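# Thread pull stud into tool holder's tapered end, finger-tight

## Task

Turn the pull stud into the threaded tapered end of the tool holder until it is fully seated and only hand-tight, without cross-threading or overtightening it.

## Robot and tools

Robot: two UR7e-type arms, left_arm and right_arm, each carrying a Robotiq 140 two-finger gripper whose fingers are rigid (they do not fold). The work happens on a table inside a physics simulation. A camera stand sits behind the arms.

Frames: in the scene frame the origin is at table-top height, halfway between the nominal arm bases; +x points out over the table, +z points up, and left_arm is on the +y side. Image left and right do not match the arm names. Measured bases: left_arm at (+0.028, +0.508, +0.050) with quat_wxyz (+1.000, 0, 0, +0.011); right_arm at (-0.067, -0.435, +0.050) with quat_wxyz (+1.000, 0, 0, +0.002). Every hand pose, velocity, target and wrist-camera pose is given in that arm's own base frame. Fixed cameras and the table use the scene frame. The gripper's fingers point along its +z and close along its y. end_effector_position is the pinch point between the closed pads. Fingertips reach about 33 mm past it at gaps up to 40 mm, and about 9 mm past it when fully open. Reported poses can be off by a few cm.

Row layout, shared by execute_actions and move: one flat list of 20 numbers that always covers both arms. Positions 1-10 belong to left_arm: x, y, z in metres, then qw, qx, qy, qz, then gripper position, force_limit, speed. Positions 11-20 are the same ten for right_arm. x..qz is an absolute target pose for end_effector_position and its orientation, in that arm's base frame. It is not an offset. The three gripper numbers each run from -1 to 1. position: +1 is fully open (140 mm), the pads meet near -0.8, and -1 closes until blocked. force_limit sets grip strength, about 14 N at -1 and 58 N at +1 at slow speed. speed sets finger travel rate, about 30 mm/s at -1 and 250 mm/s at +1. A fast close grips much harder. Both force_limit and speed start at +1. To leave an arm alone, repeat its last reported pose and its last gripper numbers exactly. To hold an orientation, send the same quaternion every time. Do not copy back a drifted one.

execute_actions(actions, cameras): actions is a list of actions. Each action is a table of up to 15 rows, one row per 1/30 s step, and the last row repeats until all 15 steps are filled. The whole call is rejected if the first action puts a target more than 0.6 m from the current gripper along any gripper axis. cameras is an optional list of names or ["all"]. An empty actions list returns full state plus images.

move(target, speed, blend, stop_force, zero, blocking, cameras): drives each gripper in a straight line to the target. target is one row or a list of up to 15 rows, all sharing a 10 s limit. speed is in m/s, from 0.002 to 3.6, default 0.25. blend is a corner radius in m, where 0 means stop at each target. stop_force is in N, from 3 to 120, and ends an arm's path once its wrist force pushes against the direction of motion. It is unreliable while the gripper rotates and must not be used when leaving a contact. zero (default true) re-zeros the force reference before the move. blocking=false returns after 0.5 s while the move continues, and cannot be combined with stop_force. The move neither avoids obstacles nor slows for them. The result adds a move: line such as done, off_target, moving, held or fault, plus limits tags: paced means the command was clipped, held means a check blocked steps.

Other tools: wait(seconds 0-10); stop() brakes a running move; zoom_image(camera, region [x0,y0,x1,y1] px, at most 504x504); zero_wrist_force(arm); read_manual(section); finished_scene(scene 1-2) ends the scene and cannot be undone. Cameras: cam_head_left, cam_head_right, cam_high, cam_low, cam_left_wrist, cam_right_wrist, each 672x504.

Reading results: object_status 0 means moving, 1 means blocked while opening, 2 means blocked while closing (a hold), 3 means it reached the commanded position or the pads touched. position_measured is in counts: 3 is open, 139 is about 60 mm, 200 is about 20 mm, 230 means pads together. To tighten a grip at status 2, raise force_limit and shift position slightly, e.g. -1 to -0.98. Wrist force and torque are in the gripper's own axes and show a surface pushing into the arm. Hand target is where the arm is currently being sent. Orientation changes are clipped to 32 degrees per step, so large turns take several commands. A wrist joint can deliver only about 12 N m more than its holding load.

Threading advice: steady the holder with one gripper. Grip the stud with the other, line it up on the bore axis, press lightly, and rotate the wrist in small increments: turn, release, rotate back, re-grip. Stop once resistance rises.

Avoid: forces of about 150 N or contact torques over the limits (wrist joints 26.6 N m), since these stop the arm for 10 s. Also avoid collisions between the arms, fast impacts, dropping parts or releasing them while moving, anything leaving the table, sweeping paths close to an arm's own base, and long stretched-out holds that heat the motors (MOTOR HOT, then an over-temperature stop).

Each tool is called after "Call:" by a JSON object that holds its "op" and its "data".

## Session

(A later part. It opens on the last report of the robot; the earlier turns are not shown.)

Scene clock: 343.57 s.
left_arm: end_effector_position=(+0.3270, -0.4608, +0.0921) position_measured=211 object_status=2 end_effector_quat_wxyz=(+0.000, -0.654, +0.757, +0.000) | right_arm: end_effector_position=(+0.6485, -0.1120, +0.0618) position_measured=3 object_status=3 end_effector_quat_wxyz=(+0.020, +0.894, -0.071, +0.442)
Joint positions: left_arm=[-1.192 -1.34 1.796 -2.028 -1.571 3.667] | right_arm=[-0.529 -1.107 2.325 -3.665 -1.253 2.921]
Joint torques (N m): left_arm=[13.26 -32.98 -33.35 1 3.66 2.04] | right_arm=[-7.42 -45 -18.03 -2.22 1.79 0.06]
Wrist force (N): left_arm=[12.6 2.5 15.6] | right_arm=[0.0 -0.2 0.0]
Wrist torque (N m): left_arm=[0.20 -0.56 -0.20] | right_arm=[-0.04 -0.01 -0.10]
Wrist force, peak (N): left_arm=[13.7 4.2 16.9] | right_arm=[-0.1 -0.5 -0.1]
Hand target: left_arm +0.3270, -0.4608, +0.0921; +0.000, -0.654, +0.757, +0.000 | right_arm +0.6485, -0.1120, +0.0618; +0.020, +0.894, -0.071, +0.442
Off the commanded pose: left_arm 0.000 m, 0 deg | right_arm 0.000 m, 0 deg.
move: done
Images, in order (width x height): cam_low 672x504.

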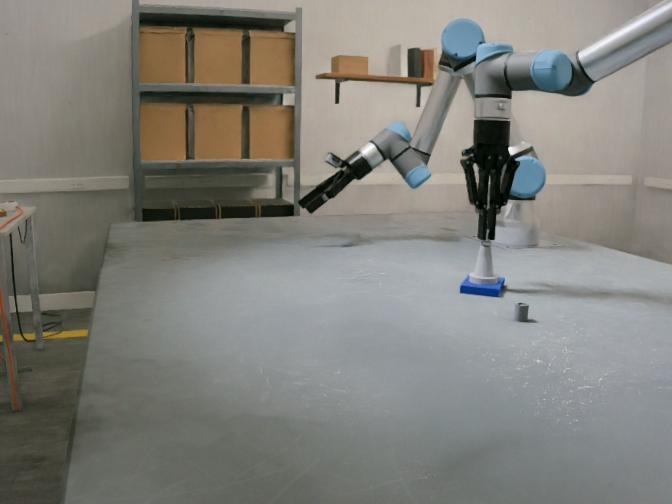

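Call:
{"op": "move", "data": {"target": [[0.327,-0.4608,0.0912,0,0.4685,0.8835,0,-1,0,-1,0.6485,-0.1120,0.0618,0.020,0.894,-0.071,0.442,1,1,1],[0.327,-0.4608,0.0912,0,0.4685,0.8835,0,-0.5,0,-0.5,0.6485,-0.1120,0.0618,0.020,0.894,-0.071,0.442,1,1,1],[0.327,-0.4608,0.0916,0,-0.6536,0.7568,0,-0.5,0,-0.5,0.6485,-0.1120,0.0618,0.020,0.894,-0.071,0.442,1,1,1],[0.327,-0.4608,0.0916,0,-0.9422,-0.3350,0,-0.5,0,-0.5,0.6485,-0.1120,0.0618,0.020,0.894,-0.071,0.442,1,1,1]], "speed": [0.5,1.2,1.2,1.2]}}

Call:
{"op": "move", "data": {"target": [[0.327,-0.4608,0.0916,0,-0.0292,-0.9996,0,-0.5,0,-0.5,0.6485,-0.1120,0.0618,0.020,0.894,-0.071,0.442,1,1,1],[0.327,-0.4608,0.0916,0,0.9211,-0.3894,0,-0.5,0,-0.5,0.6485,-0.1120,0.0618,0.020,0.894,-0.071,0.442,1,1,1],[0.327,-0.4608,0.0916,0,0.6967,0.7174,0,-0.5,0,-0.5,0.6485,-0.1120,0.0618,0.020,0.894,-0.071,0.442,1,1,1],[0.327,-0.4608,0.0916,0,0.6967,0.7174,0,-1,0,-1,0.6485,-0.1120,0.0618,0.020,0.894,-0.071,0.442,1,1,1]], "speed": 1.2}}

Call:
{"op": "move", "data": {"target": [[0.327,-0.4608,0.0908,0,0.9211,-0.3894,0,-1,0,-1,0.6485,-0.1120,0.0618,0.020,0.894,-0.071,0.442,1,1,1],[0.327,-0.4608,0.0900,0,-0.0292,-0.9996,0,-1,0,-1,0.6485,-0.1120,0.0618,0.020,0.894,-0.071,0.442,1,1,1]], "speed": 0.5, "stop_force": 35}}

Call:
{"op": "move", "data": {"target": [0.327,-0.4608,0.0892,0,-0.9422,-0.3350,0,-1,0,-1,0.6485,-0.1120,0.0618,0.020,0.894,-0.071,0.442,1,1,1], "speed": 0.4, "stop_force": 30, "cameras": ["cam_low"]}}

Call:
{"op": "zoom_image", "data": {"camera": "cam_low", "region": [455, 200, 515, 270]}}

Scene clock: 367.37 s.
left_arm: end_effector_position=(+0.3270, -0.4608, +0.0916) position_measured=192 object_status=3 end_effector_quat_wxyz=(+0.000, +0.942, +0.335, +0.000) | right_arm: end_effector_position=(+0.6485, -0.1120, +0.0618) position_measured=3 object_status=3 end_effector_quat_wxyz=(+0.020, +0.894, -0.071, +0.442)
Joint positions: left_arm=[-1.192 -1.339 1.797 -2.029 -1.571 1.267] | right_arm=[-0.529 -1.107 2.325 -3.665 -1.253 2.921]
Joint torques (N m): left_arm=[-3.13 -43.62 -16.22 -0.47 0.69 -1.42] | right_arm=[-6.93 -44.88 -18.19 -2.21 1.75 -0.02]
Wrist force (N): left_arm=[-0.2 2.9 -1.4] | right_arm=[0.2 -0.1 -0.1]
Wrist torque (N m): left_arm=[0.34 -0.36 -0.28] | right_arm=[-0.03 -0.04 -0.10]
Wrist force, peak (N): left_arm=[14.4 3.6 16.6] | right_arm=[0.3 -0.4 -0.1]
Hand target: left_arm +0.3270, -0.4608, +0.0916; +0.000, +0.942, +0.335, +0.000 | right_arm +0.6485, -0.1120, +0.0618; +0.020, +0.894, -0.071, +0.442
Off the commanded pose: left_arm 0.000 m, 0 deg | right_arm 0.000 m, 0 deg.
move: done

Scene clock: 373.30 s.
left_arm: end_effector_position=(+0.3270, -0.4608, +0.0916) position_measured=211 object_status=0 end_effector_quat_wxyz=(+0.000, +0.697, +0.717, +0.000) | right_arm: end_effector_position=(+0.6485, -0.1120, +0.0618) position_measured=3 object_status=3 end_effector_quat_wxyz=(+0.020, +0.894, -0.071, +0.442)
Joint positions: left_arm=[-1.192 -1.339 1.797 -2.029 -1.571 -5.933] | right_arm=[-0.529 -1.107 2.325 -3.665 -1.253 2.921]
Joint torques (N m): left_arm=[5.7 -40.91 -18.87 -0.81 -1.6 -1.83] | right_arm=[-7.36 -44.24 -17.45 -2.25 1.57 0.02]
Wrist force (N): left_arm=[-0.1 0.9 -5.7] | right_arm=[-0.1 -0.1 -0.1]
Wrist torque (N m): left_arm=[0.34 -0.33 -0.26] | right_arm=[-0.03 0.02 -0.10]
Wrist force, peak (N): left_arm=[0.1 0.5 -5.9] | right_arm=[0.2 -0.5 -0.1]
Hand target: left_arm +0.3270, -0.4608, +0.0916; +0.000, +0.697, +0.717, +0.000 | right_arm +0.6485, -0.1120, +0.0618; +0.020, +0.894, -0.071, +0.442
Off the commanded pose: left_arm 0.000 m, 0 deg | right_arm 0.000 m, 0 deg.
move: done

Scene clock: 379.23 s.
left_arm: end_effector_position=(+0.3270, -0.4608, +0.0900) position_measured=211 object_status=2 end_effector_quat_wxyz=(+0.000, +0.029, +1.000, +0.000) | right_arm: end_effector_position=(+0.6485, -0.1120, +0.0618) position_measured=3 object_status=3 end_effector_quat_wxyz=(+0.020, +0.894, -0.071, +0.442)
Joint positions: left_arm=[-1.192 -1.337 1.799 -2.033 -1.571 -1.133] | right_arm=[-0.529 -1.107 2.325 -3.665 -1.253 2.921]
Joint torques (N m): left_arm=[7.94 -25.57 -30.7 0.01 3.27 1.96] | right_arm=[-7.49 -44.69 -17.78 -2.25 1.82 0.06]
Wrist force (N): left_arm=[5.1 -1.7 0.1] | right_arm=[0.2 -0.3 -0.2]
Wrist torque (N m): left_arm=[0.26 -0.41 -0.10] | right_arm=[-0.07 -0.05 -0.10]
Wrist force, peak (N): left_arm=[11.4 3.6 5.3] | right_arm=[0.0 -0.5 -0.1]
Hand target: left_arm +0.3270, -0.4608, +0.0900; +0.000, +0.029, +1.000, +0.000 | right_arm +0.6485, -0.1120, +0.0618; +0.020, +0.894, -0.071, +0.442
Off the commanded pose: left_arm 0.000 m, 0 deg | right_arm 0.000 m, 0 deg.
move: done

Scene clock: 383.10 s.
left_arm: end_effector_position=(+0.3270, -0.4608, +0.0892) position_measured=211 object_status=2 end_effector_quat_wxyz=(+0.000, +0.942, +0.335, +0.000) | right_arm: end_effector_position=(+0.6485, -0.1120, +0.0618) position_measured=3 object_status=3 end_effector_quat_wxyz=(+0.020, +0.894, -0.071, +0.442)
Joint positions: left_arm=[-1.192 -1.336 1.801 -2.035 -1.571 1.267] | right_arm=[-0.529 -1.107 2.325 -3.665 -1.253 2.921]
Joint torques (N m): left_arm=[1.53 -22.6 -28.6 0.3 -3.59 2.45] | right_arm=[-7.39 -44.27 -17.66 -2.14 1.78 -0.04]
Wrist force (N): left_arm=[4.5 4.0 -5.7] | right_arm=[0.0 -0.1 0.1]
Wrist torque (N m): left_arm=[0.26 -0.40 -0.48] | right_arm=[-0.03 0.01 -0.09]
Wrist force, peak (N): left_arm=[2.9 6.0 -8.1] | right_arm=[0.1 -0.5 0.3]
Hand target: left_arm +0.3270, -0.4608, +0.0892; +0.000, +0.942, +0.335, +0.000 | right_arm +0.6485, -0.1120, +0.0618; +0.020, +0.894, -0.071, +0.442
Off the commanded pose: left_arm 0.000 m, 0 deg | right_arm 0.000 m, 0 deg.
move: done
Images, in order (width x height): cam_low 672x504.

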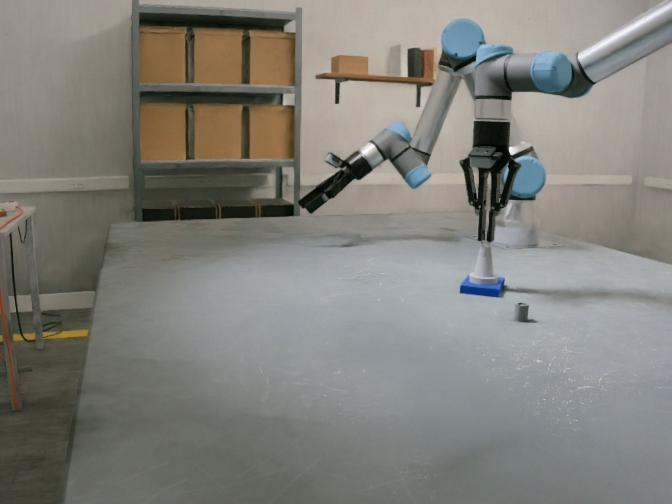

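Scaled by 7.200 from the camera's 672x504 image, which has a finer 960x720 frame.

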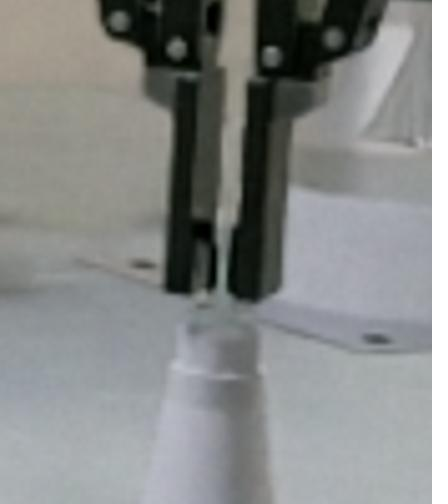

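Call:
{"op": "move", "data": {"target": [0.327,-0.4608,0.0892,0,-0.98999,-0.14112,0,-1,0,-1,0.6485,-0.1120,0.0618,0.020,0.894,-0.071,0.442,1,1,1], "speed": 0.15, "stop_force": 30}}

Call:
{"op": "move", "data": {"target": [0.327,-0.4608,0.0891,0,-0.99957,0.0292,0,-1,0,-1,0.6485,-0.1120,0.0618,0.020,0.894,-0.071,0.442,1,1,1], "speed": 0.15, "stop_force": 30}}

Scene clock: 391.80 s.
left_arm: end_effector_position=(+0.3270, -0.4608, +0.0892) position_measured=211 object_status=2 end_effector_quat_wxyz=(+0.000, +0.990, +0.141, +0.000) | right_arm: end_effector_position=(+0.6485, -0.1120, +0.0618) position_measured=3 object_status=3 end_effector_quat_wxyz=(+0.020, +0.894, -0.071, +0.442)
Joint positions: left_arm=[-1.192 -1.336 1.801 -2.035 -1.571 1.667] | right_arm=[-0.529 -1.107 2.325 -3.665 -1.253 2.921]
Joint torques (N m): left_arm=[6.84 -40.77 -22.6 -0.83 -4.18 2.42] | right_arm=[-7.55 -44.41 -18.53 -2.1 1.77 -0.07]
Wrist force (N): left_arm=[7.8 12.4 -0.3] | right_arm=[0.0 -0.1 0.2]
Wrist torque (N m): left_arm=[0.18 -0.32 -0.47] | right_arm=[-0.02 0.00 -0.10]
Wrist force, peak (N): left_arm=[8.6 12.8 -0.4] | right_arm=[0.0 -0.5 -0.2]
Hand target: left_arm +0.3270, -0.4608, +0.0892; +0.000, +0.990, +0.141, +0.000 | right_arm +0.6485, -0.1120, +0.0618; +0.020, +0.894, -0.071, +0.442
Off the commanded pose: left_arm 0.000 m, 0 deg | right_arm 0.000 m, 0 deg.
move: done

Scene clock: 393.73 s.
left_arm: end_effector_position=(+0.3270, -0.4608, +0.0891) position_measured=211 object_status=2 end_effector_quat_wxyz=(+0.000, +1.000, -0.029, +0.000) | right_arm: end_effector_position=(+0.6485, -0.1120, +0.0618) position_measured=3 object_status=3 end_effector_quat_wxyz=(+0.020, +0.894, -0.071, +0.442)
Joint positions: left_arm=[-1.192 -1.336 1.801 -2.035 -1.571 2.008] | right_arm=[-0.529 -1.107 2.325 -3.665 -1.253 2.921]
Joint torques (N m): left_arm=[8.55 -22.34 -19.22 -0.54 -3.19 2.37] | right_arm=[-6.93 -44.89 -18.34 -2.15 1.75 -0.06]
Wrist force (N): left_arm=[8.2 10.7 -4.0] | right_arm=[0.0 -0.2 -0.2]
Wrist torque (N m): left_arm=[0.25 -0.43 -0.45] | right_arm=[-0.04 -0.01 -0.09]
Wrist force, peak (N): left_arm=[8.2 12.8 -0.1] | right_arm=[-0.1 -0.4 -0.2]
Hand target: left_arm +0.3270, -0.4608, +0.0891; +0.000, +1.000, -0.029, +0.000 | right_arm +0.6485, -0.1120, +0.0618; +0.020, +0.894, -0.071, +0.442
Off the commanded pose: left_arm 0.000 m, 0 deg | right_arm 0.000 m, 0 deg.
move: done

Call:
{"op": "move", "data": {"target": [0.327,-0.4608,0.0891,0,-0.99957,0.0292,0,-0.98,1,-1,0.6485,-0.1120,0.0618,0.020,0.894,-0.071,0.442,1,1,1], "speed": 0.1, "cameras": ["cam_left_wrist","cam_low","cam_head_left"]}}

Call:
{"op": "move", "data": {"target": [0.327,-0.4608,0.0891,0,-0.9553,0.2955,0,-0.98,1,-1,0.6485,-0.1120,0.0618,0.020,0.894,-0.071,0.442,1,1,1], "speed": 0.1, "stop_force": 30, "cameras": ["cam_left_wrist","cam_low","cam_head_left"]}}

Call:
{"op": "zoom_image", "data": {"camera": "cam_low", "region": [455, 200, 515, 300]}}

Call:
{"op": "zoom_image", "data": {"camera": "cam_left_wrist", "region": [280, 150, 430, 290]}}

Scene clock: 406.20 s.
left_arm: end_effector_position=(+0.3270, -0.4608, +0.0891) position_measured=213 object_status=2 end_effector_quat_wxyz=(+0.000, +1.000, -0.029, +0.000) | right_arm: end_effector_position=(+0.6485, -0.1120, +0.0618) position_measured=3 object_status=3 end_effector_quat_wxyz=(+0.020, +0.894, -0.071, +0.442)
Joint positions: left_arm=[-1.192 -1.336 1.801 -2.035 -1.571 2.008] | right_arm=[-0.529 -1.107 2.325 -3.665 -1.253 2.921]
Joint torques (N m): left_arm=[7.54 -21.96 -22.86 2.72 -2.48 2.33] | right_arm=[-7.48 -44.17 -17.6 -2.28 1.79 0.08]
Wrist force (N): left_arm=[6.9 8.9 -8.5] | right_arm=[0.2 -0.3 -0.1]
Wrist torque (N m): left_arm=[0.25 -0.37 -0.47] | right_arm=[-0.06 -0.04 -0.09]
Wrist force, peak (N): left_arm=[8.3 10.9 -4.0] | right_arm=[0.0 -0.5 -0.1]
Hand target: left_arm +0.3270, -0.4608, +0.0891; +0.000, +1.000, -0.029, +0.000 | right_arm +0.6485, -0.1120, +0.0618; +0.020, +0.894, -0.071, +0.442
Off the commanded pose: left_arm 0.000 m, 0 deg | right_arm 0.000 m, 0 deg.
move: done
Images, in order (width x height): cam_head_left 672x504, cam_low 672x504, cam_left_wrist 672x504.

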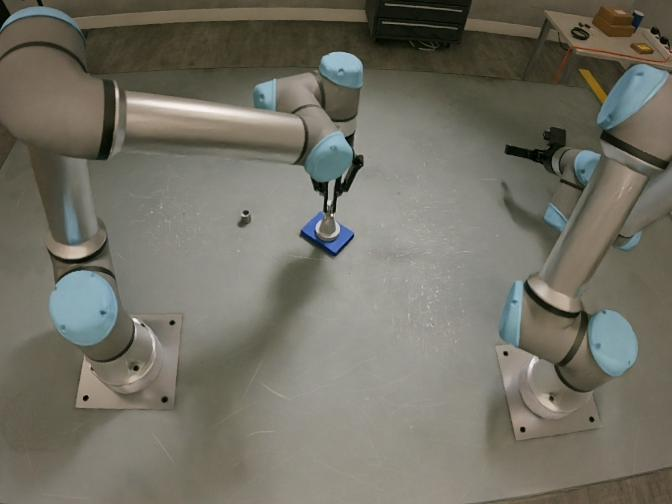

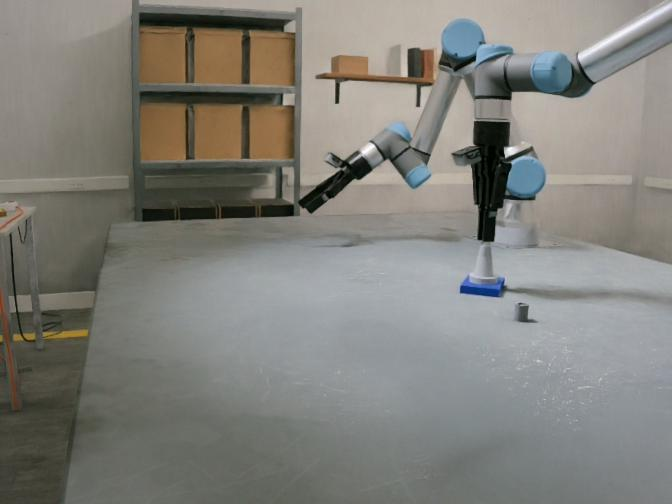

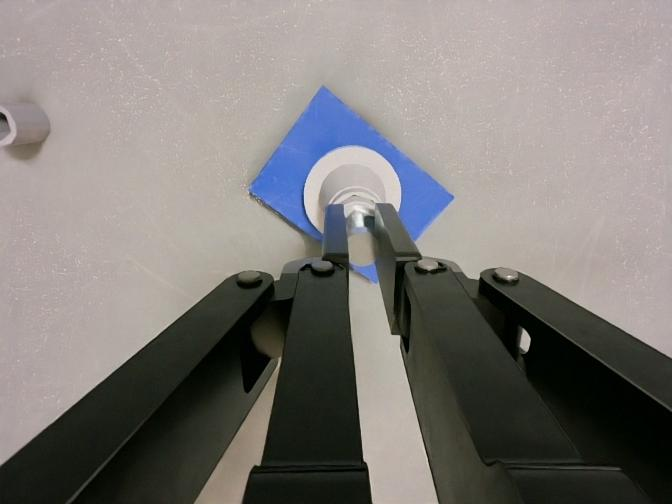

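Scene clock: 409.70 s.
left_arm: end_effector_position=(+0.3270, -0.4608, +0.0891) position_measured=213 object_status=2 end_effector_quat_wxyz=(+0.000, +0.955, -0.295, +0.000) | right_arm: end_effector_position=(+0.6485, -0.1120, +0.0618) position_measured=3 object_status=3 end_effector_quat_wxyz=(+0.020, +0.894, -0.071, +0.442)
Joint positions: left_arm=[-1.192 -1.336 1.801 -2.035 -1.571 2.55] | right_arm=[-0.529 -1.107 2.325 -3.665 -1.253 2.921]
Joint torques (N m): left_arm=[10.15 -35.38 -18.35 0.2 -1.13 1.9] | right_arm=[-7.07 -45.06 -17.86 -2.12 1.75 -0.07]
Wrist force (N): left_arm=[6.1 10.4 -4.0] | right_arm=[-0.1 -0.2 0.1]
Wrist torque (N m): left_arm=[0.24 -0.36 -0.67] | right_arm=[-0.04 0.02 -0.10]
Wrist force, peak (N): left_arm=[7.5 9.7 -8.3] | right_arm=[0.0 -0.5 0.1]
Hand target: left_arm +0.3270, -0.4608, +0.0891; +0.000, +0.955, -0.296, +0.000 | right_arm +0.6485, -0.1120, +0.0618; +0.020, +0.894, -0.071, +0.442
Off the commanded pose: left_arm 0.000 m, 0 deg | right_arm 0.000 m, 0 deg.
move: done
Images, in order (width x height): cam_head_left 672x504, cam_low 672x504, cam_left_wrist 672x504.

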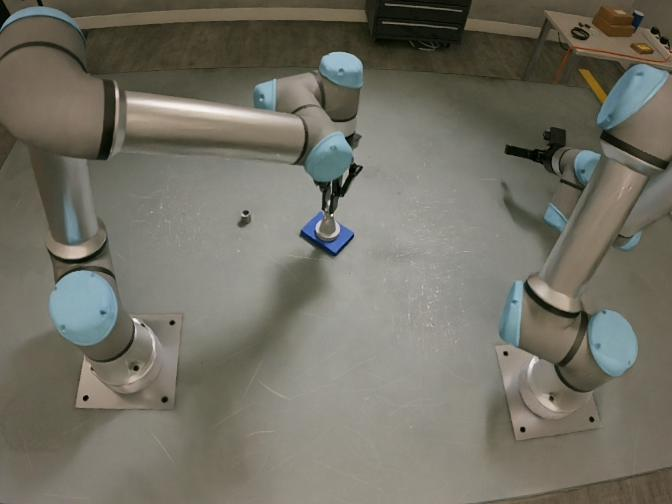

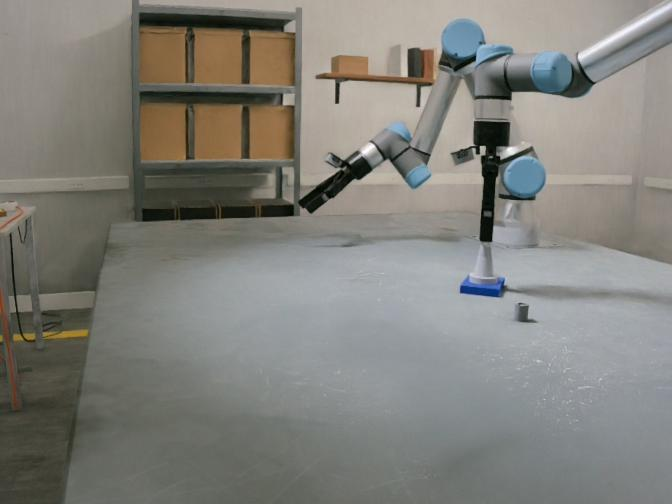

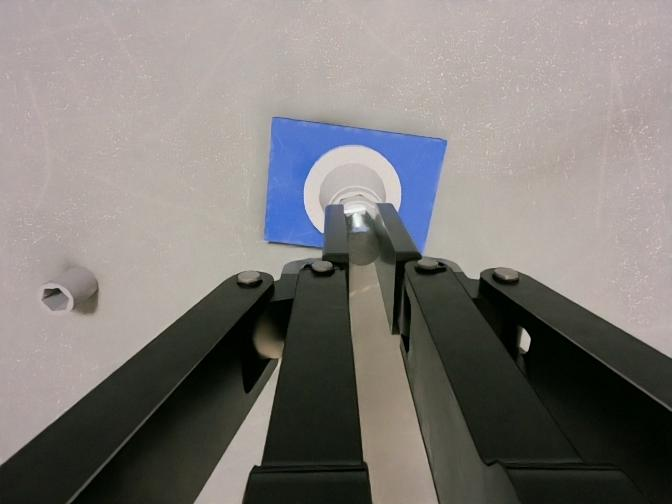

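Scaled by 5.040 from the camera's 672x504 image, which has a finer 960x720 frame.

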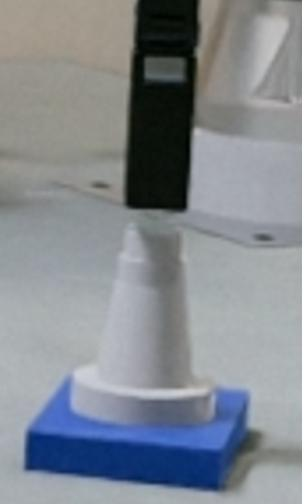

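Scaled by 3.360 from the camera's 672x504 image, which has a finer 960x720 frame.

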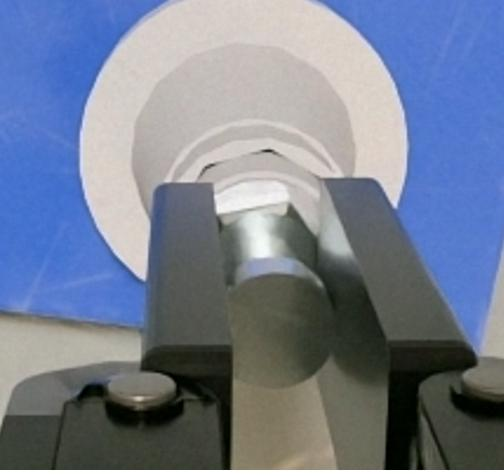

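Call:
{"op": "move", "data": {"target": [[0.327,-0.4608,0.0891,0,-0.9553,0.2955,0,-0.4,1,-0.5,0.6485,-0.1120,0.0618,0.020,0.894,-0.071,0.442,1,1,1],[0.327,-0.4608,0.17,0,-0.9553,0.2955,0,-0.4,1,-0.5,0.6485,-0.1120,0.0618,0.020,0.894,-0.071,0.442,1,1,1]], "speed": 0.15, "cameras": ["cam_left_wrist","cam_low"]}}

Call:
{"op": "zoom_image", "data": {"camera": "cam_low", "region": [455, 220, 515, 300]}}

Scene clock: 417.20 s.
left_arm: end_effector_position=(+0.3270, -0.4608, +0.1700) position_measured=179 object_status=3 end_effector_quat_wxyz=(+0.000, +0.955, -0.296, +0.000) | right_arm: end_effector_position=(+0.6485, -0.1120, +0.0618) position_measured=3 object_status=3 end_effector_quat_wxyz=(+0.020, +0.894, -0.071, +0.442)
Joint positions: left_arm=[-1.192 -1.405 1.664 -1.83 -1.571 2.55] | right_arm=[-0.529 -1.107 2.325 -3.665 -1.253 2.921]
Joint torques (N m): left_arm=[-5.61 -24.61 -25.18 -3.4 0.87 -1.76] | right_arm=[-6.91 -44.33 -18.1 -2.11 1.72 0]
Wrist force (N): left_arm=[-1.1 2.7 -2.0] | right_arm=[0.2 -0.1 0.1]
Wrist torque (N m): left_arm=[0.32 -0.17 -0.09] | right_arm=[-0.02 -0.03 -0.10]
Wrist force, peak (N): left_arm=[6.3 11.5 -4.2] | right_arm=[0.2 -0.4 -0.2]
Hand target: left_arm +0.3270, -0.4608, +0.1700; +0.000, +0.955, -0.296, +0.000 | right_arm +0.6485, -0.1120, +0.0618; +0.020, +0.894, -0.071, +0.442
Off the commanded pose: left_arm 0.000 m, 0 deg | right_arm 0.000 m, 0 deg.
move: done
Images, in order (width x height): cam_low 672x504, cam_left_wrist 672x504.

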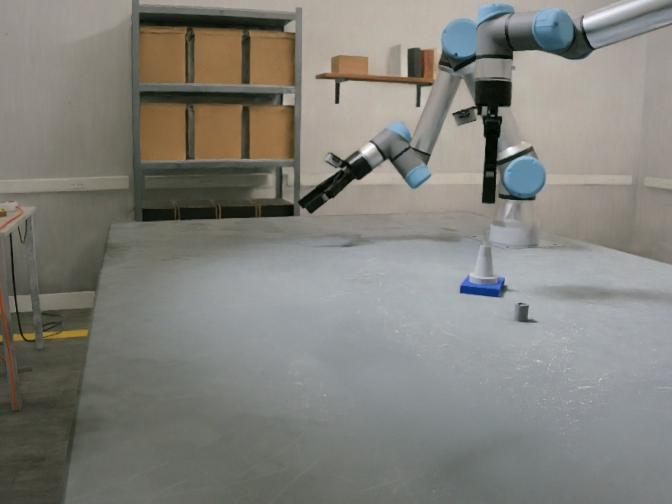

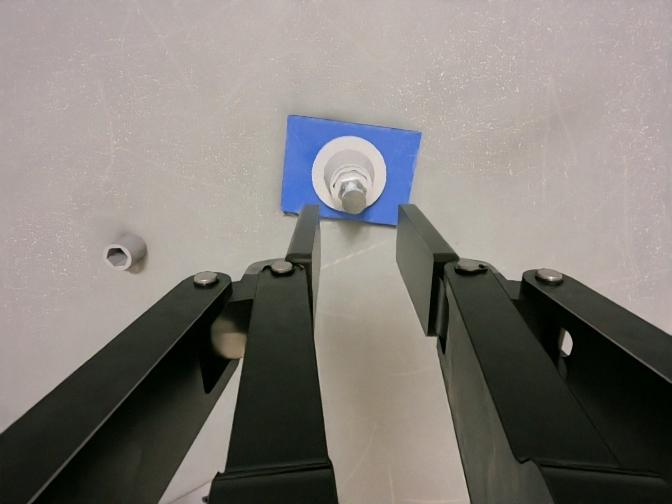

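Scaled by 6.300 from the camera's 672x504 image, which has a finer 960x720 frame.

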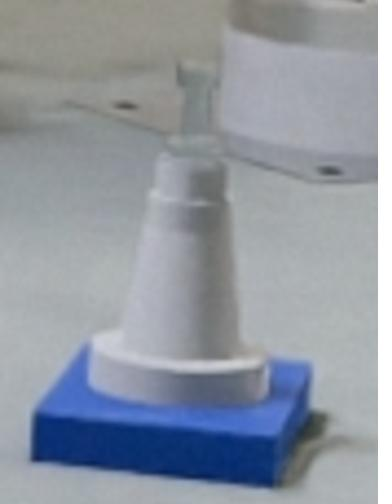

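Seated.

Call:
{"op": "finished_scene", "data": {"scene": 1}}

The scene is finished: the task was done.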